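# Stand Dewar flask upright centred on lab jack

## Task

Put the Dewar flask, standing upright, at the centre of the lab jack's top platform, and leave its handle lowered flat to one side. The task fails if any dry ice spills out or the jack tips over.

## Robot and tools

Robot: two arms in a physics simulation. left_arm has a left hand and its base sits near (+0.002, +0.287, 0) m. right_arm has a right hand and its base sits near (+0.009, -0.359, 0) m. Both bases are turned only slightly about z. Each hand has index, middle and ring fingers plus a thumb, 16 motors per hand.

Scene frame: the origin is at table-top height, halfway between the nominal arm bases. +z is up, +x points out over the table, and +y points toward the left_arm side. Image left and right do not match these names. All reported positions (metres) and quaternions (wxyz) for the hand points are in this frame. The readings can be off by a few centimetres, more at long reach. A camera stand is bolted to the floor behind the arms.

Hand point axes (right hand): +z runs along the straight fingers toward the tips, +x runs across the palm away from the thumb, and +y comes out of the palm face. The palm face is at y = -0.062. On the left hand, +x points toward the thumb. A rigid mast at the wrist, on the palm side, can collide with things. Straight fingertips reach about 0.12 m past the hand point. The fingertips have rubber caps.

Tool execute_actions(actions, cameras). actions is a list of actions, run in order. Each action is a table of up to 15 rows. Each row is one 1/30 s control step, and each action lasts 0.5 s. If an action has fewer than 15 rows, its last row repeats for the remaining steps. Every row has exactly 48 numbers, each in [-1, 1], covering both arms in one list. The order is:
- left_arm dx, dy, dz, rx, ry, rz
- the left hand's 16 motor goals
- left current_limit, left speed
- right_arm dx, dy, dz, rx, ry, rz
- the right hand's 16 motor goals
- right current_limit, right speed

Arm numbers: dx to rz are offsets, not poses. They are measured along the scene frame's axes from that arm's Hand target as it stood when the action began. Every row counts from that same starting point, not from the previous row. The next action starts from the new target, so sending the same offset again moves the arm further. The scale is 1.0 = 0.6 m for position and 1.0 = 180 degrees for rotation. rx, ry, rz form one rotation vector, applied about the target's position. A translation longer than 1.0 gets scaled down. Each step, the commanded orientation is clipped to within 40 degrees of the measured one. The hand often stops short of its target, especially under load, and the elbow sags with weight. An all-zero action re-requests the target. If the hand still falls short, send the remaining gap as an offset, or aim higher to make up for sag. To stop pressing into something, command the target back past the hand's current position.

Hand numbers, in this order: index_mcp, index_abd, index_pip, index_dip, middle_mcp, middle_abd, middle_pip, middle_dip, ring_mcp, ring_abd, ring_pip, ring_dip, thumb_cmc, thumb_axl, thumb_mcp, thumb_ipl. Each is a goal angle, scaled linearly between the hinge's two stops. Brackets give degrees at +1, degrees at -1, and the number that means straight.
- _mcp (-18, +128; +0.75), _pip (-29, +108; +0.58) and _dip (-21, +117; +0.70): moving toward -1 curls the finger toward the palm.
- _abd (-60, +60; 0.00): moving toward -1 swings the finger away from the thumb.
- thumb_cmc (-20, +120; +0.71): moving toward -1 brings the thumb from beside the palm round to in front of it.
- thumb_axl (-27, +140; +0.68): rolls the thumb about its own line.
- thumb_mcp (-69, +109; +0.23) and thumb_ipl (-77, +108; +0.17): bend the thumb.

Zeros are real goals. To leave a hand as it is, send back its hand_goal values, current limit and speed. current_limit maps -1..+1 to 0..550 mA, with a floor of 11 mA. speed sets how fast the goals move: (speed+1)/2 of 8.5 rad/s. At the start these are +0.4 and -0.6, and the last values written stay in effect. A finger grips only while its goal lies past the object's surface.

Results: for each arm, the end-effector position and quaternion, the Hand target, joint positions, velocities and torques, plus the hand lists. The hand lists are hand_goal, hand_measured, hand_current_ma (positive means pushing toward -1) and hand_state. hand_state reads moving, goal, blocked or overload. Velocities may show as "within noise". A MOTOR HOT line warns of heating, and an OVER-TEMPERATURE FAULT line means the arm has dropped for 30-60 s. A motor that stays at 495 mA or more for 5 s shuts down for 10 s. Pictures are returned only when actions is empty or when cameras lists names. ["all"] gives every camera, and an unknown name makes the call invalid.

Cameras (each 896x504): cam_head_left, cam_head_right, cam_high, cam_low, cam_left_wrist, cam_right_wrist. Calibration matrices are provided and are accurate to within a few mm or degrees. Wrist views can lag while the arm is moving.

Tool zoom_image(camera, region): region is [x0, y0, x1, y1] in pixels of that camera's latest image, at most 504 by 504. It only works on cameras shown in the newest images.

Tool finished_scene(scene): give the current scene number. This ends the scene for good, and the goal must hold with the robot not touching anything.

Avoid: dropping the flask, tipping it so the dry ice spills, knocking the jack, slamming into the table or heavy objects, and letting anything fall from the table. Do not let the two arms press or collide with each other, and do not let one hand close on the other's fingers. Avoid long high-current grips and keeping the arms stretched out for a long time, since both cause overheating. Objects may occasionally get a small push from the environment. Move smoothly and make sure each action has settled before sending the next.

Each tool is called after "Call:" by a JSON object that holds its "name" and its "arguments", one argument or row to a line.

## Session

Call:
{"name": "execute_actions", "arguments": {
  "actions": []
}}

Scene clock: 0.00 s.
left_arm: end_effector_position=(+0.4982, +0.6785, +0.2415) hand_goal=(+0.754, +0.000, +0.576, +0.696, +0.754, +0.000, +0.576, +0.696, +0.754, +0.000, +0.576, +0.696, +0.714, +0.678, +0.226, +0.168) hand_measured=(+0.754, +0.000, +0.576, +0.696, +0.754, +0.000, +0.576, +0.696, +0.754, +0.000, +0.576, +0.696, +0.714, +0.678, +0.226, +0.168) hand_current_ma=(+0, +0, +0, +0, +0, +0, +0, +0, +0, +0, +0, +0, +0, +0, +0, +0) hand_state=(goal, goal, goal, goal, goal, goal, goal, goal, goal, goal, goal, goal, goal, goal, goal, goal) hand_current_limit=0.40 hand_speed=-0.60 end_effector_quat_wxyz=(-0.357, +0.780, +0.494, +0.140) | right_arm: end_effector_position=(+0.1468, -0.4142, +0.1655) hand_goal=(+0.754, +0.000, +0.576, +0.696, +0.754, +0.000, +0.576, +0.696, +0.754, +0.000, +0.576, +0.696, +0.714, +0.678, +0.226, +0.168) hand_measured=(+0.754, +0.000, +0.576, +0.696, +0.754, +0.000, +0.576, +0.696, +0.754, +0.000, +0.576, +0.696, +0.714, +0.678, +0.226, +0.168) hand_current_ma=(+0, +0, +0, +0, +0, +0, +0, +0, +0, +0, +0, +0, +0, +0, +0, +0) hand_state=(goal, goal, goal, goal, goal, goal, goal, goal, goal, goal, goal, goal, goal, goal, goal, goal) hand_current_limit=0.40 hand_speed=-0.60 end_effector_quat_wxyz=(-0.008, +0.012, +0.943, -0.333)
Joint positions: left_arm=[0.589 1.628 1.5 -1.088 -0.718 1.145] | right_arm=[-0.105 0.553 0.66 -1.631 0.679 -1.658]
Joint velocities: within noise
Joint torques (N m): no reading
Heat: left arm: hottest shoulder 31 °C; right arm: hottest waist 30 °C.
Hand target: left_arm +0.5049, +0.6841, +0.2548; -0.358, +0.774, +0.499, +0.154 | right_arm +0.1545, -0.4158, +0.1767; +0.005, +0.018, +0.941, -0.337

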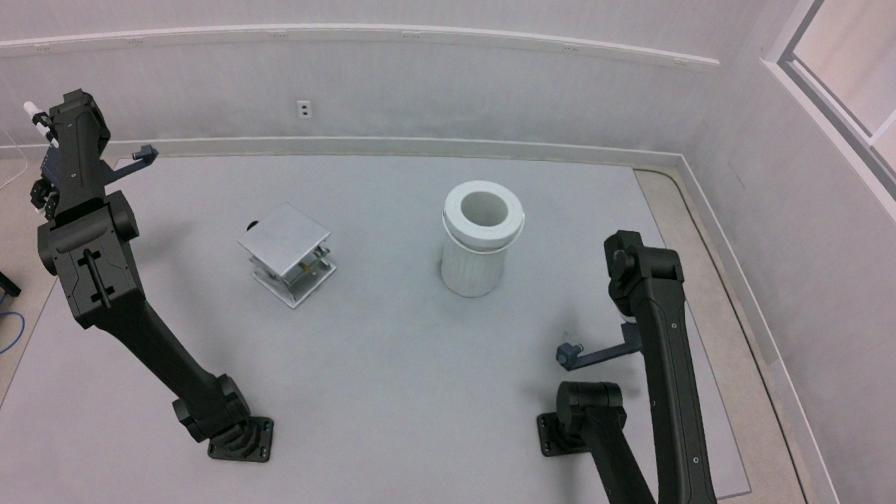

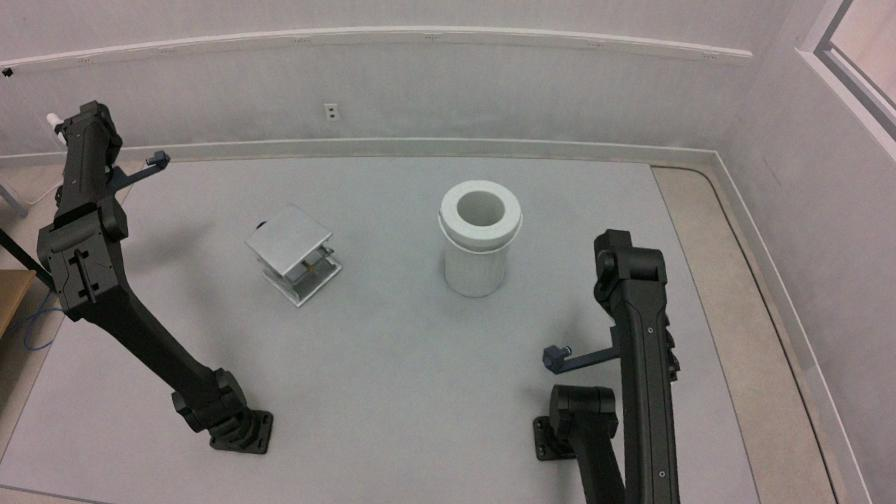

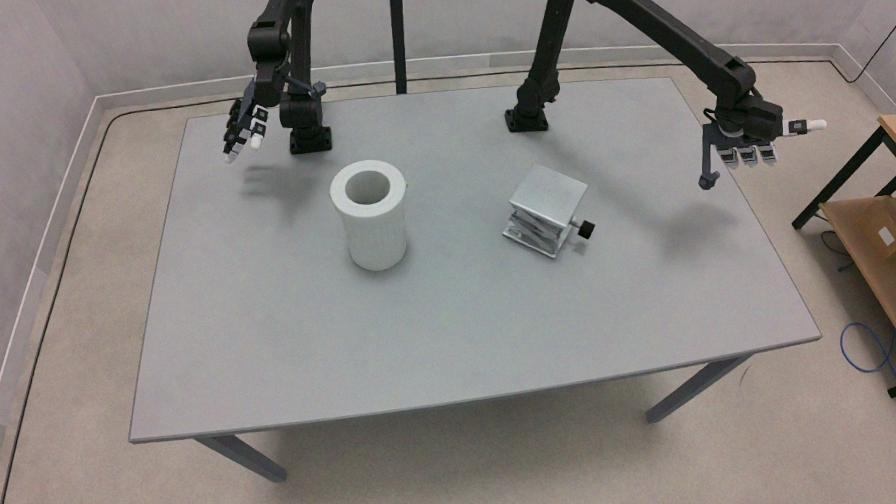

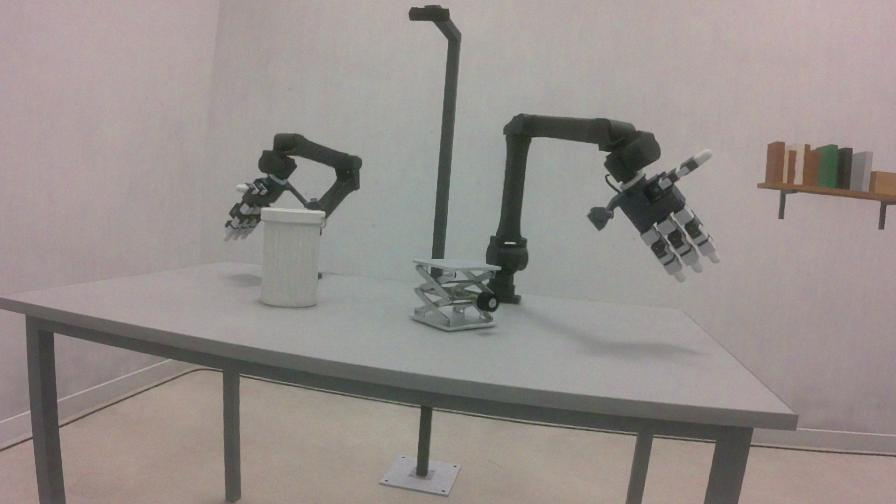

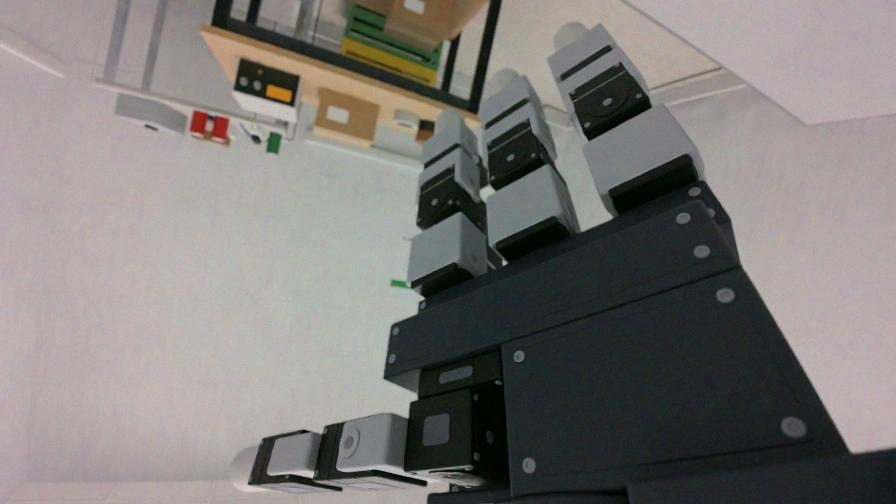

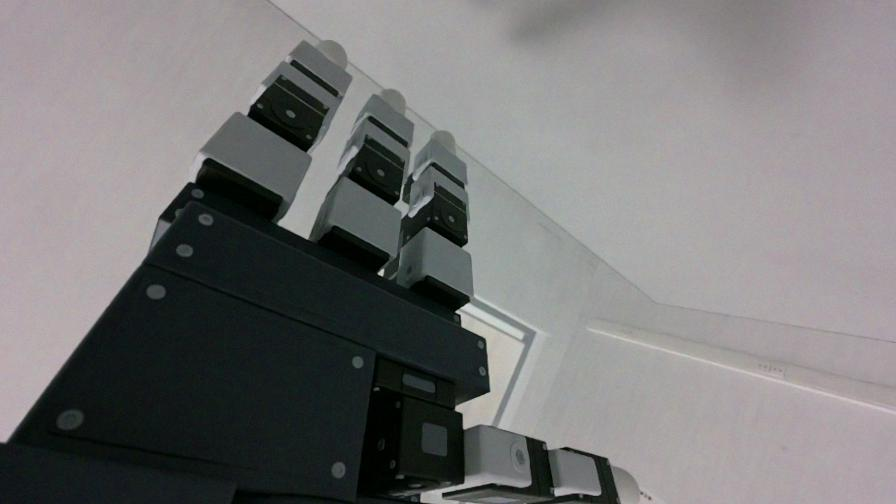

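Call:
{"name": "zoom_image", "arguments": {
  "camera": "cam_head_right",
  "region": [400, 150, 560, 310]
}}

Call:
{"name": "zoom_image", "arguments": {
  "camera": "cam_low",
  "region": [230, 180, 350, 320]
}}

Call:
{"name": "zoom_image", "arguments": {
  "camera": "cam_high",
  "region": [300, 140, 440, 280]
}}

Call:
{"name": "zoom_image", "arguments": {
  "camera": "cam_low",
  "region": [390, 240, 530, 340]
}}

Call:
{"name": "zoom_image", "arguments": {
  "camera": "cam_high",
  "region": [480, 150, 620, 270]
}}

Call:
{"name": "zoom_image", "arguments": {
  "camera": "cam_head_left",
  "region": [220, 180, 360, 320]
}}

Scaled by 3.150.

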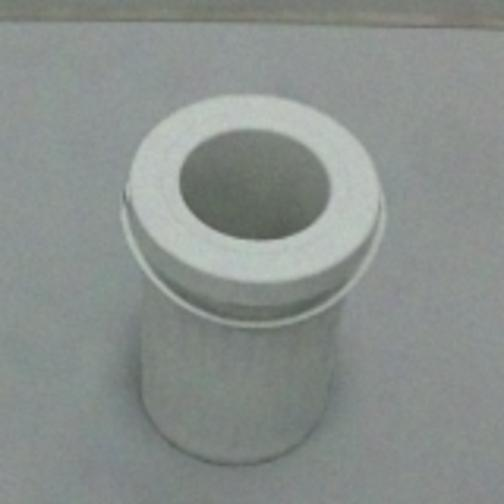

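Scaled by 3.600.

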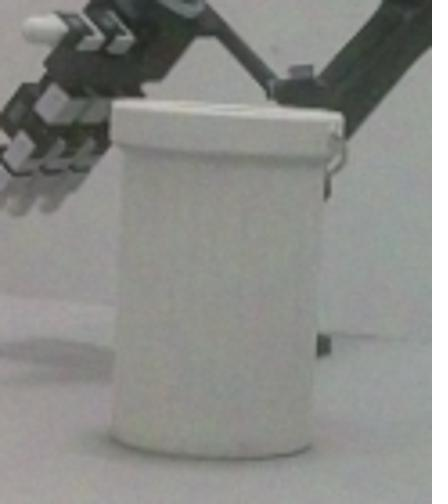

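Scaled by 3.600.

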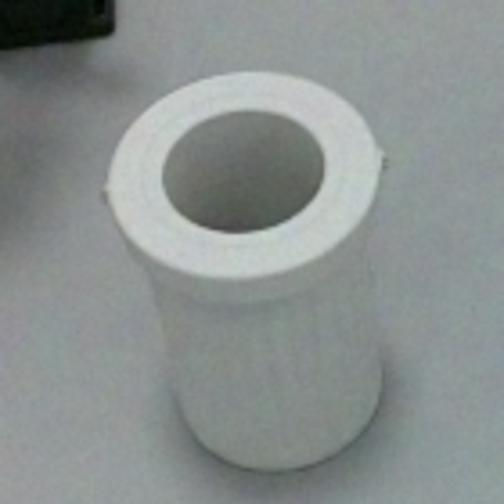

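Scaled by 3.600.

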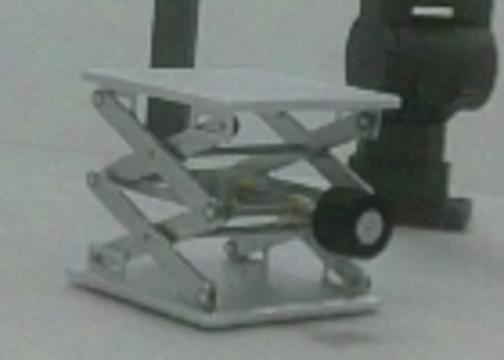

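Scaled by 3.600.

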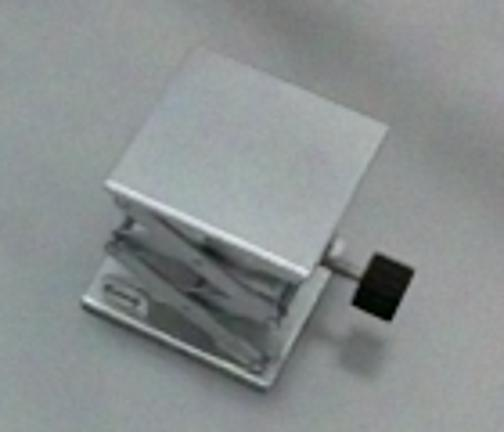

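Scaled by 3.600.

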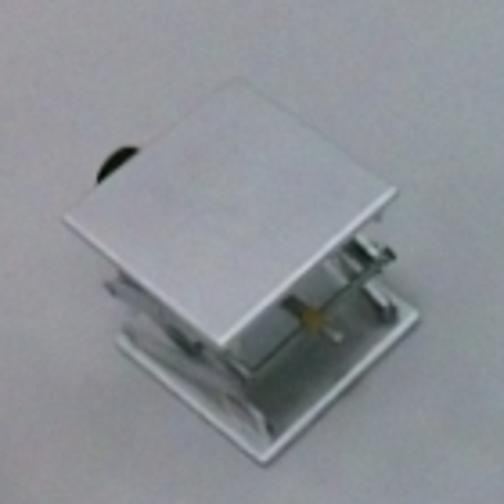

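Call:
{"name": "zoom_image", "arguments": {
  "camera": "cam_low",
  "region": [290, 195, 340, 235]
}}

Call:
{"name": "zoom_image", "arguments": {
  "camera": "cam_head_left",
  "region": [430, 170, 540, 270]
}}

Call:
{"name": "zoom_image", "arguments": {
  "camera": "cam_high",
  "region": [320, 155, 420, 235]
}}

Scaled by 10.080.

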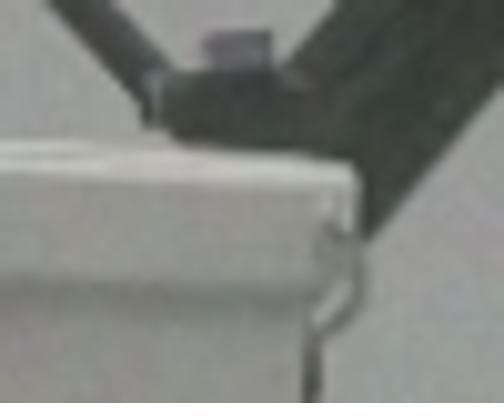

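Scaled by 4.582.

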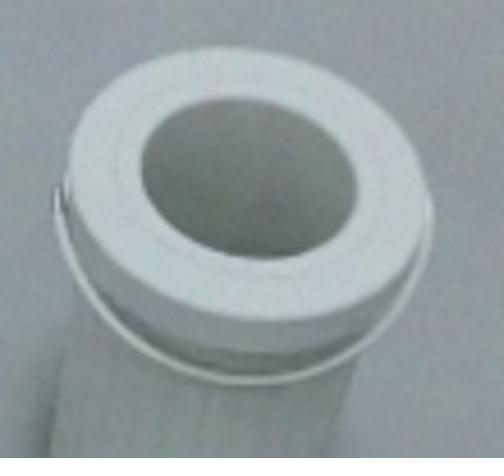

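Scaled by 5.040.

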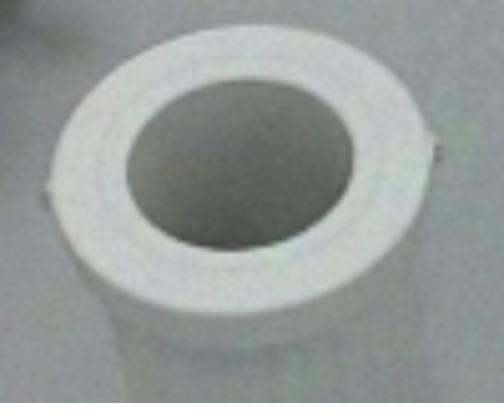

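Call:
{"name": "execute_actions", "arguments": {
  "actions": [
    [[-0.021,-0.037,0.053,-0.0703,-0.0822,0.007,1,0,-0.3,0.696,1,0,-0.3,0.696,0.2,0,-0.3,0,0.714,0.678,0.226,0.168,0.4,-0.6,0,-0.042,0.033,0,0,0,0.754,0,0.576,0.696,0.754,0,0.576,0.696,0.754,0,0.576,0.696,0.714,0.678,0.226,0.168,0.4,-0.6]],
    [[-0.042,-0.075,0.053,-0.0703,-0.0822,0.007,1,0,-0.737,0.696,1,0,-0.737,0.696,-0.3,0,-0.883,-0.464,0.714,0.678,0.226,0.168,0.4,-0.6,0,-0.083,0.033,0,0,0,0.754,0,0.576,0.696,0.754,0,0.576,0.696,0.754,0,0.576,0.696,0.714,0.678,0.226,0.168,0.4,-0.6]],
    [[-0.042,-0.075,0.053,-0.0703,-0.0822,0.007,1,0,-0.737,0.696,1,0,-0.737,0.696,-0.616,0,-0.883,-0.464,0.714,0.678,0.226,0.168,0.4,-0.6,0,-0.083,0.033,0,0,0,0.754,0,0.576,0.696,0.754,0,0.576,0.696,0.754,0,0.576,0.696,0.714,0.678,0.226,0.168,0.4,-0.6]],
    [[-0.042,-0.075,0.053,-0.0703,-0.0822,0.007,1,0,-0.737,0.696,1,0,-0.737,0.696,-0.616,0,-0.883,-0.464,0.714,0.678,0.226,0.168,0.4,-0.6,0,-0.083,0.033,0,0,0,0.754,0,0.576,0.696,0.754,0,0.576,0.696,0.754,0,0.576,0.696,0.714,0.678,0.226,0.168,0.4,-0.6]]
  ],
  "cameras": ["cam_head_left","cam_low","cam_high"]
}}

Scene clock: 129.03 s.
left_arm: end_effector_position=(+0.4166, +0.5174, +0.3817) hand_goal=(+1.000, +0.000, -0.736, +0.696, +1.000, +0.000, -0.736, +0.696, -0.616, +0.000, -0.882, -0.464, +0.714, +0.678, +0.226, +0.168) hand_measured=(+1.000, +0.000, -0.730, +0.696, +1.000, +0.000, -0.730, +0.696, -0.284, +0.000, -0.728, -0.448, +0.720, +0.678, +0.222, +0.168) hand_current_ma=(+0, +1, +16, +0, +0, +1, +15, +0, +385, -1, +385, +45, +15, -1, -11, +0) hand_state=(goal, goal, goal, goal, goal, goal, goal, goal, blocked, goal, blocked, goal, goal, goal, goal, goal) hand_current_limit=0.40 hand_speed=-0.60 end_effector_quat_wxyz=(+0.269, +0.661, +0.648, +0.265) | right_arm: end_effector_position=(+0.1487, -0.5798, +0.2337) hand_goal=(+0.754, +0.000, +0.576, +0.696, +0.754, +0.000, +0.576, +0.696, +0.754, +0.000, +0.576, +0.696, +0.714, +0.678, +0.226, +0.168) hand_measured=(+0.744, +0.000, +0.574, +0.696, +0.744, +0.000, +0.574, +0.696, +0.742, +0.000, +0.574, +0.696, +0.706, +0.678, +0.224, +0.168) hand_current_ma=(-5, +0, +0, +0, -6, +0, +0, +0, -7, +0, +0, +0, -4, +0, +0, +0) hand_state=(goal, goal, goal, goal, goal, goal, goal, goal, goal, goal, goal, goal, goal, goal, goal, goal) hand_current_limit=0.40 hand_speed=-0.60 end_effector_quat_wxyz=(-0.128, +0.159, +0.905, -0.374)
Joint positions: left_arm=[0.76 1.042 1.081 -0.993 0.5 0.596] | right_arm=[-0.779 0.863 0.93 -1.368 0.777 -2.101]
Joint torques (N m): left_arm=[-0.38 -5.01 10.14 1.96 0.25 -0.05] | right_arm=[-2.55 -4.89 13.74 0.51 0.57 -0.04]
Heat: left arm: hottest elbow 36 °C; right arm: hottest elbow 36 °C.
Hand target: left_arm +0.4167, +0.5269, +0.3820; +0.270, +0.654, +0.653, +0.271 | right_arm +0.1545, -0.5904, +0.2559; +0.005, +0.018, +0.941, -0.337
Off the commanded pose: left_arm 0.009 m, 1 deg | right_arm 0.025 m, 23 deg.
joint sent to its limit (right arm) — joint 6 (wrist roll), lower limit. The joint targets are off in position and orientation.
Images, in order (width x height): cam_head_left 896x504, cam_high 896x504, cam_low 896x504.

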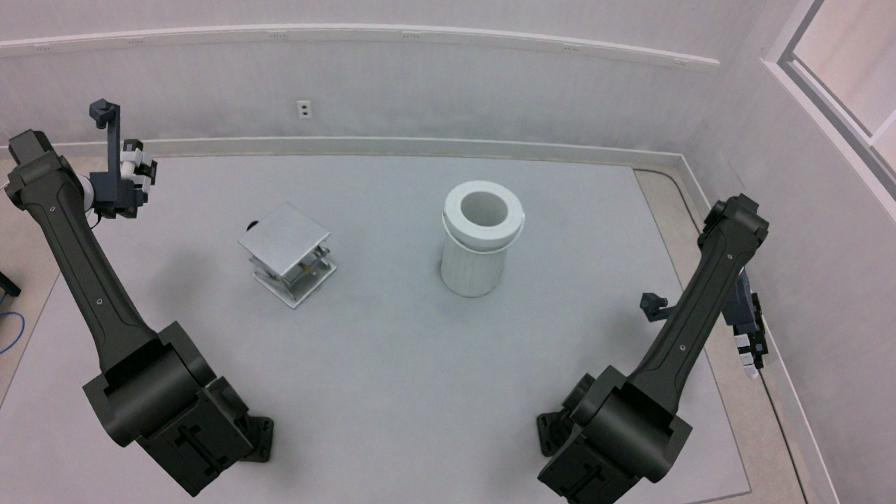

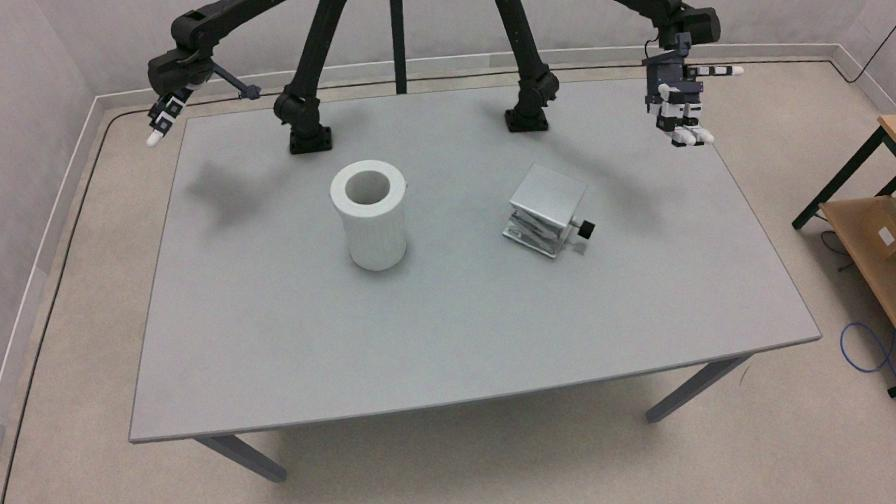

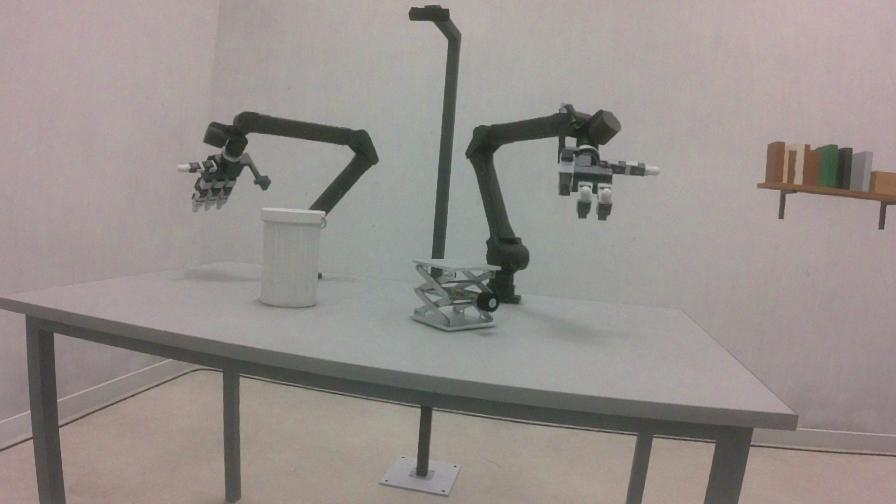

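Call:
{"name": "execute_actions", "arguments": {
  "actions": [
    [[0,-0.08,0.02,0,0,0,1,0,-0.737,0.696,1,0,-0.737,0.696,-0.28,0,-0.70,-0.4,0.714,0.678,0.226,0.168,0.4,-0.6,0,0.01,0,-0.0279,0.0497,-0.1135,0.754,0,0.576,0.696,0.754,0,0.576,0.696,0.754,0,0.576,0.696,0.714,0.678,0.226,0.168,0.4,-0.6]],
    [[0,-0.12,0,0,0,0,1,0,-0.737,0.696,1,0,-0.737,0.696,-0.25,0,-0.70,-0.4,0.714,0.678,0.226,0.168,0.4,-0.6,0,0,0,0,0,0,0.754,0,0.576,0.696,0.754,0,0.576,0.696,0.754,0,0.576,0.696,0.714,0.678,0.226,0.168,0.4,-0.6]],
    [[0,-0.12,0,0,0,0,1,0,-0.737,0.696,1,0,-0.737,0.696,-0.25,0,-0.70,-0.4,0.714,0.678,0.226,0.168,0.4,-0.6,0,0,0,0,0,0,0.754,0,0.576,0.696,0.754,0,0.576,0.696,0.754,0,0.576,0.696,0.714,0.678,0.226,0.168,0.4,-0.6]],
    [[0,-0.12,0,0,0,0,1,0,-0.737,0.696,1,0,-0.737,0.696,-0.25,0,-0.70,-0.4,0.714,0.678,0.226,0.168,0.4,-0.6,0,0,0,0,0,0,0.754,0,0.576,0.696,0.754,0,0.576,0.696,0.754,0,0.576,0.696,0.714,0.678,0.226,0.168,0.4,-0.6]],
    [[0,-0.12,0,0,0,0,1,0,-0.737,0.696,1,0,-0.737,0.696,-0.25,0,-0.70,-0.4,0.714,0.678,0.226,0.168,0.4,-0.6,0,0,0,0,0,0,0.754,0,0.576,0.696,0.754,0,0.576,0.696,0.754,0,0.576,0.696,0.714,0.678,0.226,0.168,0.4,-0.6]],
    [[0,-0.12,0,0,0,0,1,0,-0.737,0.696,1,0,-0.737,0.696,-0.25,0,-0.70,-0.4,0.714,0.678,0.226,0.168,0.4,-0.6,0,0,0,0,0,0,0.754,0,0.576,0.696,0.754,0,0.576,0.696,0.754,0,0.576,0.696,0.714,0.678,0.226,0.168,0.4,-0.6]],
    [[0,-0.12,0,0,0,0,1,0,-0.737,0.696,1,0,-0.737,0.696,-0.25,0,-0.70,-0.4,0.714,0.678,0.226,0.168,0.4,-0.6,0,0,0,0,0,0,0.754,0,0.576,0.696,0.754,0,0.576,0.696,0.754,0,0.576,0.696,0.714,0.678,0.226,0.168,0.4,-0.6]]
  ],
  "cameras": ["cam_head_left","cam_high"]
}}

Scene clock: 150.60 s.
left_arm: end_effector_position=(+0.4100, +0.0434, +0.3604) hand_goal=(+1.000, +0.000, -0.736, +0.696, +1.000, +0.000, -0.736, +0.696, -0.250, +0.000, -0.700, -0.400, +0.714, +0.678, +0.226, +0.168) hand_measured=(+1.000, +0.002, -0.732, +0.696, +1.000, +0.002, -0.732, +0.696, -0.242, +0.000, -0.702, -0.404, +0.722, +0.678, +0.222, +0.168) hand_current_ma=(+0, +2, +10, +0, +0, +2, +11, +0, +20, +1, -5, -7, +20, -1, -9, -1) hand_state=(goal, goal, goal, goal, goal, goal, goal, goal, goal, goal, goal, goal, goal, goal, goal, goal) hand_current_limit=0.40 hand_speed=-0.60 end_effector_quat_wxyz=(+0.244, +0.673, +0.645, +0.268) | right_arm: end_effector_position=(+0.1453, -0.5762, +0.2338) hand_goal=(+0.754, +0.000, +0.576, +0.696, +0.754, +0.000, +0.576, +0.696, +0.754, +0.000, +0.576, +0.696, +0.714, +0.678, +0.226, +0.168) hand_measured=(+0.744, +0.000, +0.574, +0.696, +0.744, +0.000, +0.574, +0.696, +0.742, +0.000, +0.574, +0.696, +0.706, +0.678, +0.224, +0.168) hand_current_ma=(-5, +0, +0, +0, -6, +0, +0, +0, -7, +0, +0, +0, -4, +0, +0, +0) hand_state=(goal, goal, goal, goal, goal, goal, goal, goal, goal, goal, goal, goal, goal, goal, goal, goal) hand_current_limit=0.40 hand_speed=-0.60 end_effector_quat_wxyz=(-0.143, +0.152, +0.908, -0.363)
Joint positions: left_arm=[-0.839 1.154 1.127 -1.019 -0.549 -0.665] | right_arm=[-0.779 0.878 0.942 -1.405 0.775 -2.101]
Joint torques (N m): left_arm=[-0.32 -8.41 14.22 0.64 -0.89 -0.07] | right_arm=[-1.85 -3.66 14.34 0.03 0.55 -0.07]
Heat: left arm: hottest elbow 35 °C; right arm: hottest elbow 37 °C.
Hand target: left_arm +0.4167, +0.0469, +0.3940; +0.270, +0.654, +0.653, +0.271 | right_arm +0.1545, -0.5844, +0.2559; -0.127, +0.158, +0.905, -0.373
Off the commanded pose: left_arm 0.034 m, 4 deg | right_arm 0.025 m, 2 deg.
joint sent to its limit (right arm) — joint 6 (wrist roll), lower limit. The joint targets are off in position, not in orientation.
Images, in order (width x height): cam_head_left 896x504, cam_high 896x504.

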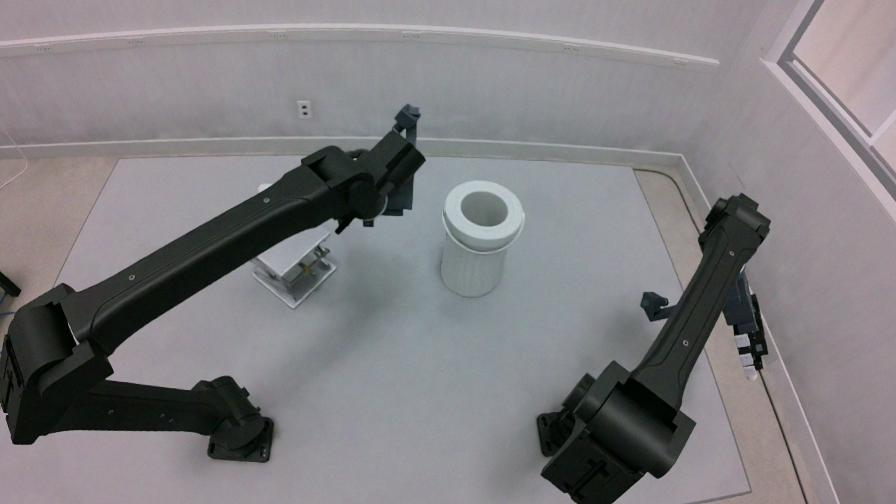

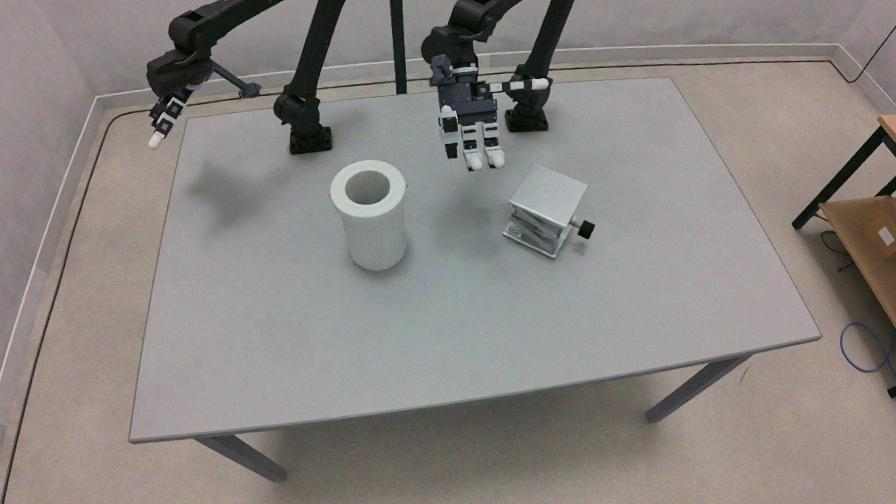

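Call:
{"name": "execute_actions", "arguments": {
  "actions": [
    [[-0.06,-0.1,0.0,0,0,0,1,0,-0.737,0.696,1,0,-0.737,0.696,-0.25,0,-0.70,-0.4,0.714,0.678,0.226,0.168,0.4,-0.6,0,0.01,0,0,0,0,0.754,0,0.576,0.696,0.754,0,0.576,0.696,0.754,0,0.576,0.696,0.714,0.678,0.226,0.168,0.4,-0.6]],
    [[-0.06,-0.1,0,0,0,0,1,0,-0.737,0.696,1,0,-0.737,0.696,-0.25,0,-0.70,-0.4,0.714,0.678,0.226,0.168,0.4,-0.6,0,0,0,0,0,0,0.754,0,0.576,0.696,0.754,0,0.576,0.696,0.754,0,0.576,0.696,0.714,0.678,0.226,0.168,0.4,-0.6]],
    [[-0.06,-0.1,0,0,0,0,1,0,-0.737,0.696,1,0,-0.737,0.696,-0.25,0,-0.70,-0.4,0.714,0.678,0.226,0.168,0.4,-0.6,0,0,0,0,0,0,0.754,0,0.576,0.696,0.754,0,0.576,0.696,0.754,0,0.576,0.696,0.714,0.678,0.226,0.168,0.4,-0.6]],
    [[-0.06,-0.09,0,0,0,0,1,0,-0.737,0.696,1,0,-0.737,0.696,-0.25,0,-0.70,-0.4,0.714,0.678,0.226,0.168,0.4,-0.6,0,0,0,0,0,0,0.754,0,0.576,0.696,0.754,0,0.576,0.696,0.754,0,0.576,0.696,0.714,0.678,0.226,0.168,0.4,-0.6]]
  ],
  "cameras": ["all"]
}}

Scene clock: 160.77 s.
left_arm: end_effector_position=(+0.2659, -0.1833, +0.3712) hand_goal=(+1.000, +0.000, -0.736, +0.696, +1.000, +0.000, -0.736, +0.696, -0.250, +0.000, -0.700, -0.400, +0.714, +0.678, +0.226, +0.168) hand_measured=(+1.000, +0.000, -0.732, +0.696, +1.000, +0.000, -0.732, +0.696, -0.242, +0.000, -0.702, -0.404, +0.722, +0.678, +0.222, +0.168) hand_current_ma=(+0, +1, +9, +0, +0, +1, +10, +0, +24, +1, -4, -7, +20, -1, -14, -2) hand_state=(goal, goal, goal, goal, goal, goal, goal, goal, goal, goal, goal, goal, goal, goal, goal, goal) hand_current_limit=0.40 hand_speed=-0.60 end_effector_quat_wxyz=(+0.250, +0.668, +0.642, +0.281) | right_arm: end_effector_position=(+0.1420, -0.5729, +0.2337) hand_goal=(+0.754, +0.000, +0.576, +0.696, +0.754, +0.000, +0.576, +0.696, +0.754, +0.000, +0.576, +0.696, +0.714, +0.678, +0.226, +0.168) hand_measured=(+0.744, +0.000, +0.574, +0.696, +0.744, +0.000, +0.574, +0.696, +0.742, +0.000, +0.574, +0.696, +0.706, +0.678, +0.224, +0.168) hand_current_ma=(-5, +0, +0, +0, -6, +0, +0, +0, -7, +0, +0, +0, -4, +0, +0, +0) hand_state=(goal, goal, goal, goal, goal, goal, goal, goal, goal, goal, goal, goal, goal, goal, goal, goal) hand_current_limit=0.40 hand_speed=-0.60 end_effector_quat_wxyz=(-0.149, +0.151, +0.909, -0.358)
Joint positions: left_arm=[-1.385 1.622 1.631 -1.456 -0.764 -1.315] | right_arm=[-0.779 0.878 0.944 -1.427 0.775 -2.095]
Joint torques (N m): left_arm=[-0.73 -15.03 13.56 -0.12 -1 -0.07] | right_arm=[-0.09 -4.42 14.05 0.03 0.68 0.09]
Heat: left arm: hottest elbow 36 °C; right arm: hottest elbow 36 °C.
Hand target: left_arm +0.2727, -0.1871, +0.3940; +0.270, +0.654, +0.653, +0.271 | right_arm +0.1545, -0.5784, +0.2559; -0.127, +0.158, +0.905, -0.373
Off the commanded pose: left_arm 0.024 m, 3 deg | right_arm 0.026 m, 3 deg.
camera_calibration:
cam_left_wrist: T_world_to_cam=[[-0.438498, -0.74995, -0.495272, 0.134125], [-0.8973, 0.396418, 0.194177, 0.186198], [0.0507124, 0.529554, -0.846759, 0.521805], [0, 0, 0, 1]] pos_world=[0.199427, -0.249549, 0.472116]
cam_right_wrist: T_world_to_cam=[[0.7906, 0.169853, -0.588303, 0.151261], [0.606325, -0.0829012, 0.790884, -0.364471], [0.0855627, -0.981976, -0.168528, -0.411937], [0, 0, 0, 1]] pos_world=[0.136647, -0.46042, 0.307819]

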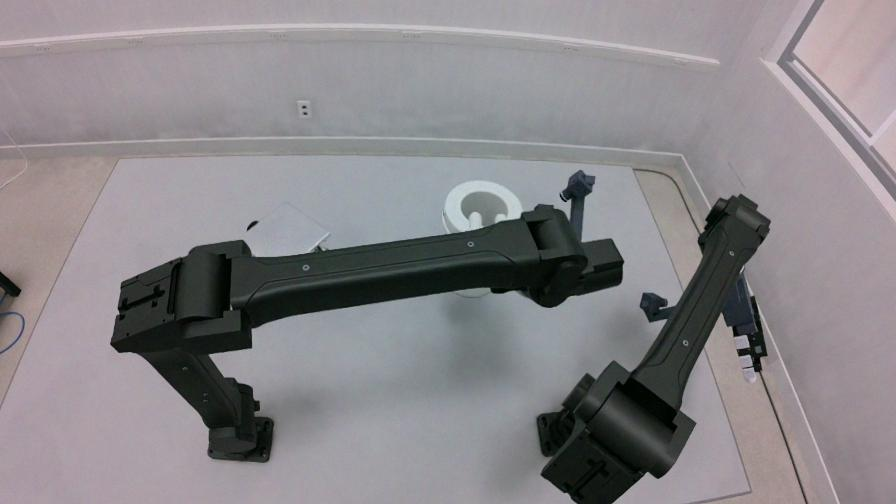

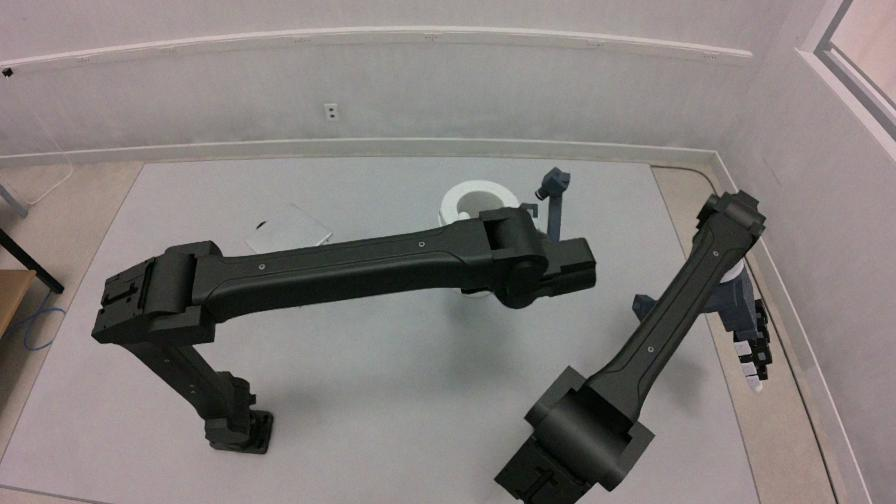

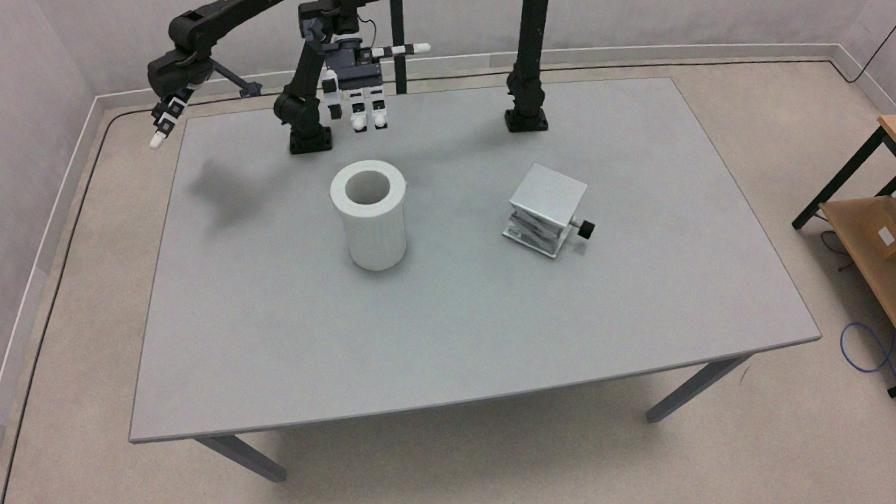

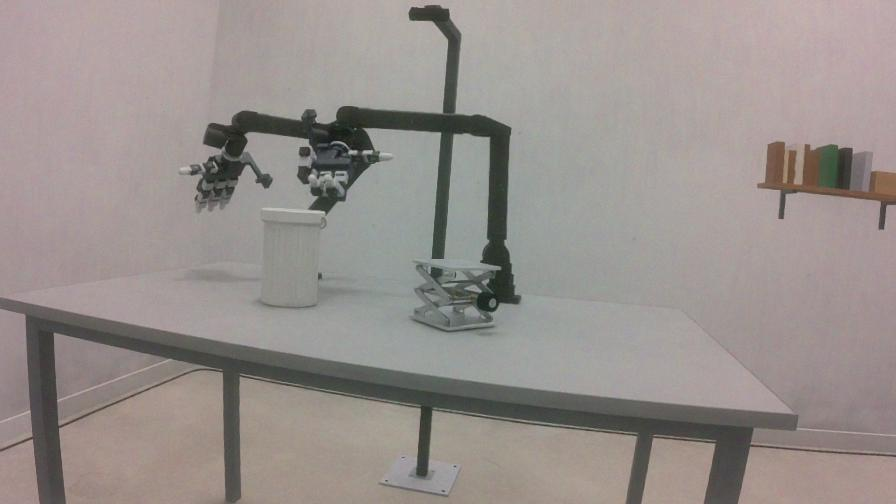

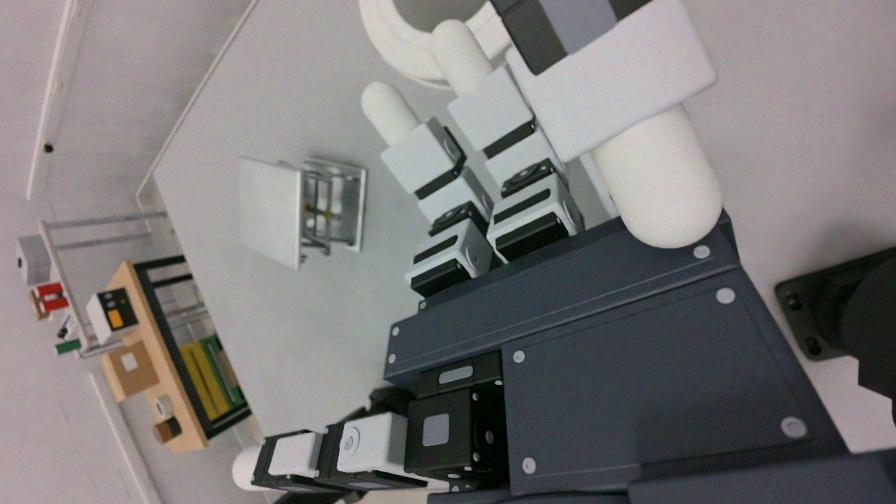

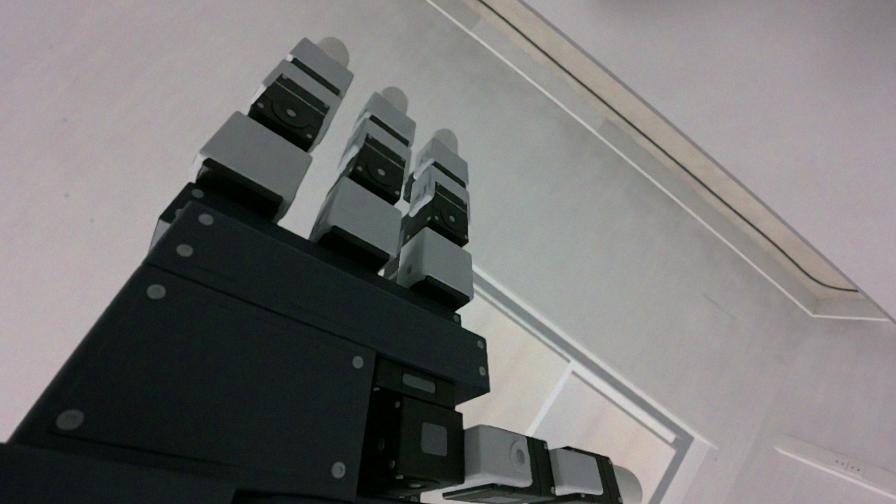

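Call:
{"name": "zoom_image", "arguments": {
  "camera": "cam_high",
  "region": [300, 60, 440, 200]
}}

Call:
{"name": "zoom_image", "arguments": {
  "camera": "cam_left_wrist",
  "region": [300, 0, 660, 240]
}}

Call:
{"name": "zoom_image", "arguments": {
  "camera": "cam_low",
  "region": [240, 100, 400, 240]
}}

Scaled by 3.600.

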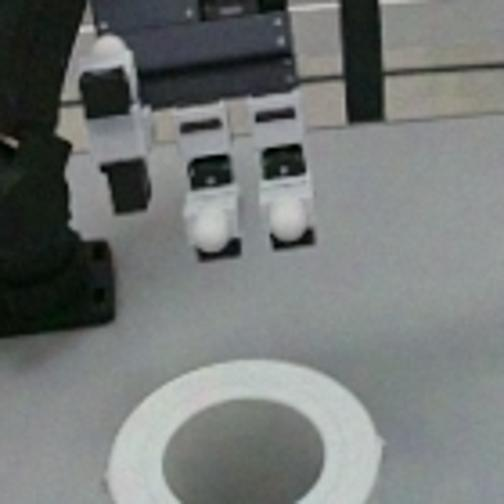

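Scaled by 1.400.

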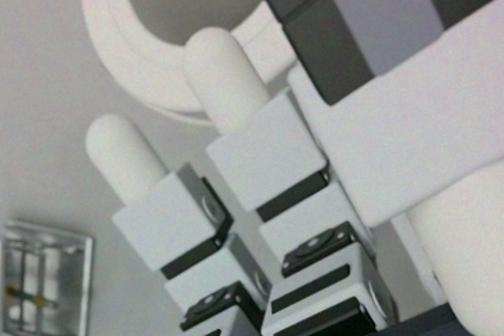

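Scaled by 3.150.

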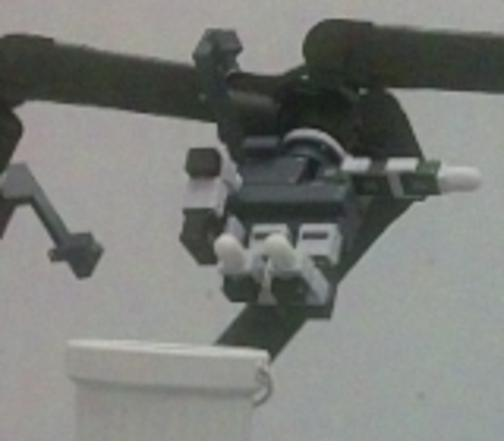

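Call:
{"name": "execute_actions", "arguments": {
  "actions": [
    [[-0.025,-0.028,-0.04,0,0,0,1,0,-0.737,0.696,1,0,-0.737,0.696,-0.25,0,-0.70,-0.4,0.714,0.678,0.226,0.168,0.4,-0.6,0,0.0,0,0,0,0,0.754,0,0.576,0.696,0.754,0,0.576,0.696,0.754,0,0.576,0.696,0.714,0.678,0.226,0.168,0.4,-0.6]],
    [[0,0,-0.06,0,0,0,1,0,-0.737,0.696,1,0,-0.737,0.696,-0.25,0,-0.70,-0.4,0.714,0.678,0.226,0.168,0.4,-0.6,0,0,0,0,0,0,0.754,0,0.576,0.696,0.754,0,0.576,0.696,0.754,0,0.576,0.696,0.714,0.678,0.226,0.168,0.4,-0.6]],
    [[0,0,-0.06,0,0,0,1,0,-0.737,0.696,1,0,-0.737,0.696,-0.25,0,-0.70,-0.4,0.714,0.678,0.226,0.168,0.4,-0.6,0,0,0,0,0,0,0.754,0,0.576,0.696,0.754,0,0.576,0.696,0.754,0,0.576,0.696,0.714,0.678,0.226,0.168,0.4,-0.6]]
  ],
  "cameras": ["cam_high","cam_left_wrist","cam_low"]
}}

Call:
{"name": "zoom_image", "arguments": {
  "camera": "cam_left_wrist",
  "region": [300, 0, 660, 240]
}}

Call:
{"name": "zoom_image", "arguments": {
  "camera": "cam_high",
  "region": [300, 60, 440, 200]
}}

Call:
{"name": "zoom_image", "arguments": {
  "camera": "cam_low",
  "region": [240, 130, 380, 250]
}}

Scene clock: 186.60 s.
left_arm: end_effector_position=(+0.2638, -0.1983, +0.2982) hand_goal=(+1.000, +0.000, -0.736, +0.696, +1.000, +0.000, -0.736, +0.696, -0.250, +0.000, -0.700, -0.400, +0.714, +0.678, +0.226, +0.168) hand_measured=(+1.000, +0.000, -0.732, +0.696, +1.000, +0.000, -0.732, +0.696, -0.242, +0.000, -0.702, -0.404, +0.722, +0.678, +0.222, +0.168) hand_current_ma=(+0, +1, +9, +0, +0, +1, +10, +0, +24, +1, -4, -7, +19, -1, -11, -2) hand_state=(goal, goal, goal, goal, goal, goal, goal, goal, goal, goal, goal, goal, goal, goal, goal, goal) hand_current_limit=0.40 hand_speed=-0.60 end_effector_quat_wxyz=(+0.261, +0.653, +0.655, +0.275) | right_arm: end_effector_position=(+0.1420, -0.5729, +0.2337) hand_goal=(+0.754, +0.000, +0.576, +0.696, +0.754, +0.000, +0.576, +0.696, +0.754, +0.000, +0.576, +0.696, +0.714, +0.678, +0.226, +0.168) hand_measured=(+0.744, +0.000, +0.574, +0.696, +0.744, +0.000, +0.574, +0.696, +0.742, +0.000, +0.574, +0.696, +0.706, +0.678, +0.224, +0.168) hand_current_ma=(-5, +0, +0, +0, -6, +0, +0, +0, -7, +0, +0, +0, -4, +0, +0, +0) hand_state=(goal, goal, goal, goal, goal, goal, goal, goal, goal, goal, goal, goal, goal, goal, goal, goal) hand_current_limit=0.40 hand_speed=-0.60 end_effector_quat_wxyz=(-0.149, +0.151, +0.909, -0.358)
Joint positions: left_arm=[-1.394 1.681 1.512 -1.275 -0.77 -1.366] | right_arm=[-0.779 0.878 0.944 -1.427 0.775 -2.095]
Joint torques (N m): left_arm=[-2.37 -16.21 9.01 0.7 -0.98 -0.04] | right_arm=[0.15 -4.6 14.09 0.06 0.67 0.07]
Heat: left arm: hottest elbow 36 °C; right arm: hottest elbow 36 °C.
Hand target: left_arm +0.2577, -0.2039, +0.2980; +0.270, +0.654, +0.653, +0.271 | right_arm +0.1545, -0.5784, +0.2559; -0.127, +0.158, +0.905, -0.373
Off the commanded pose: left_arm 0.008 m, 1 deg | right_arm 0.026 m, 3 deg.
camera_calibration:
cam_left_wrist: T_world_to_cam=[[-0.413593, -0.779834, -0.469893, 0.0658067], [-0.909446, 0.37823, 0.17277, 0.210415], [0.0429956, 0.498799, -0.865651, 0.469597], [0, 0, 0, 1]] pos_world=[0.198387, -0.262501, 0.401076]
Images, in order (width x height): cam_high 896x504, cam_low 896x504, cam_left_wrist 896x504.

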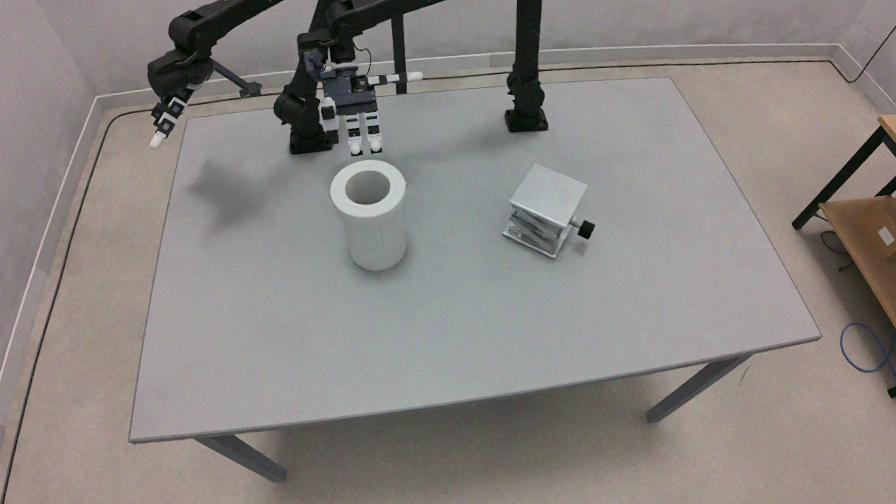

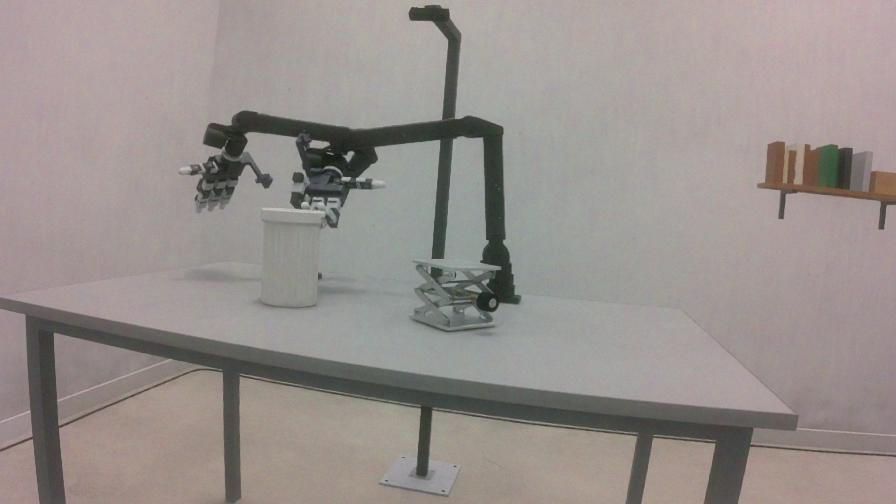

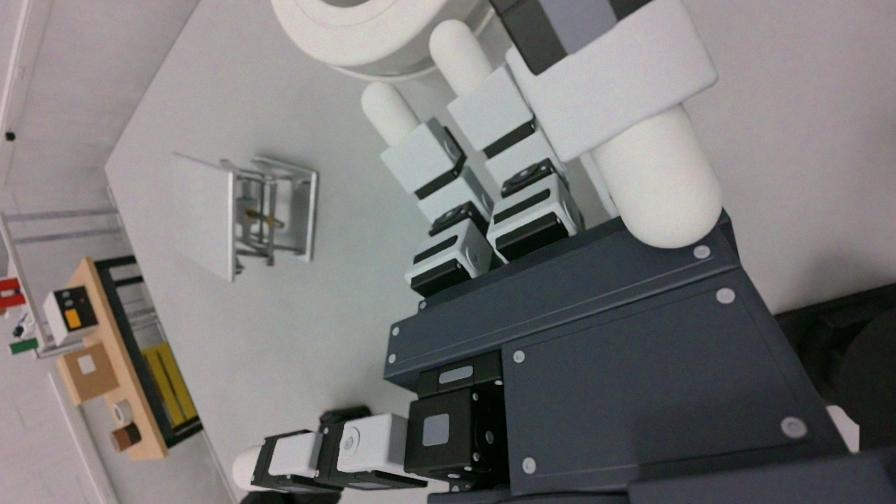

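Scaled by 1.400.

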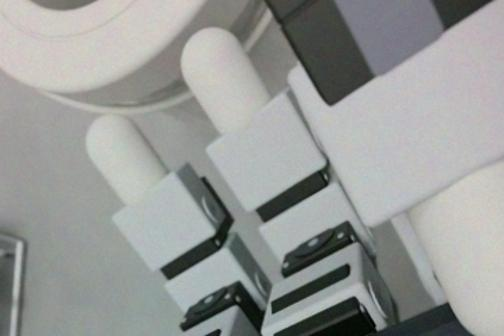

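Scaled by 3.600.

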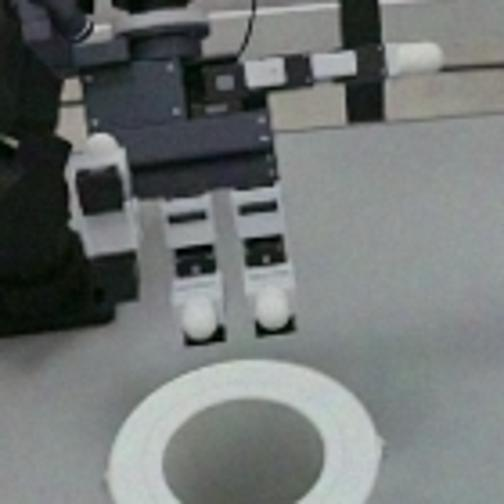

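Scaled by 3.600.

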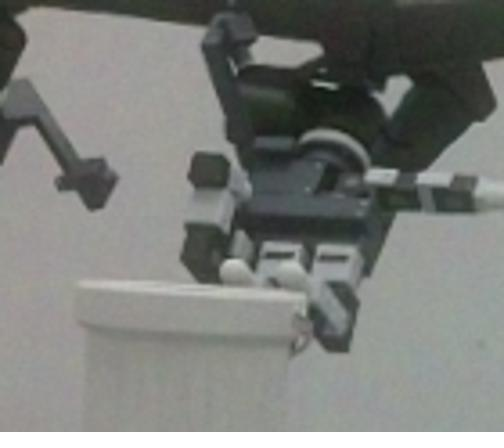

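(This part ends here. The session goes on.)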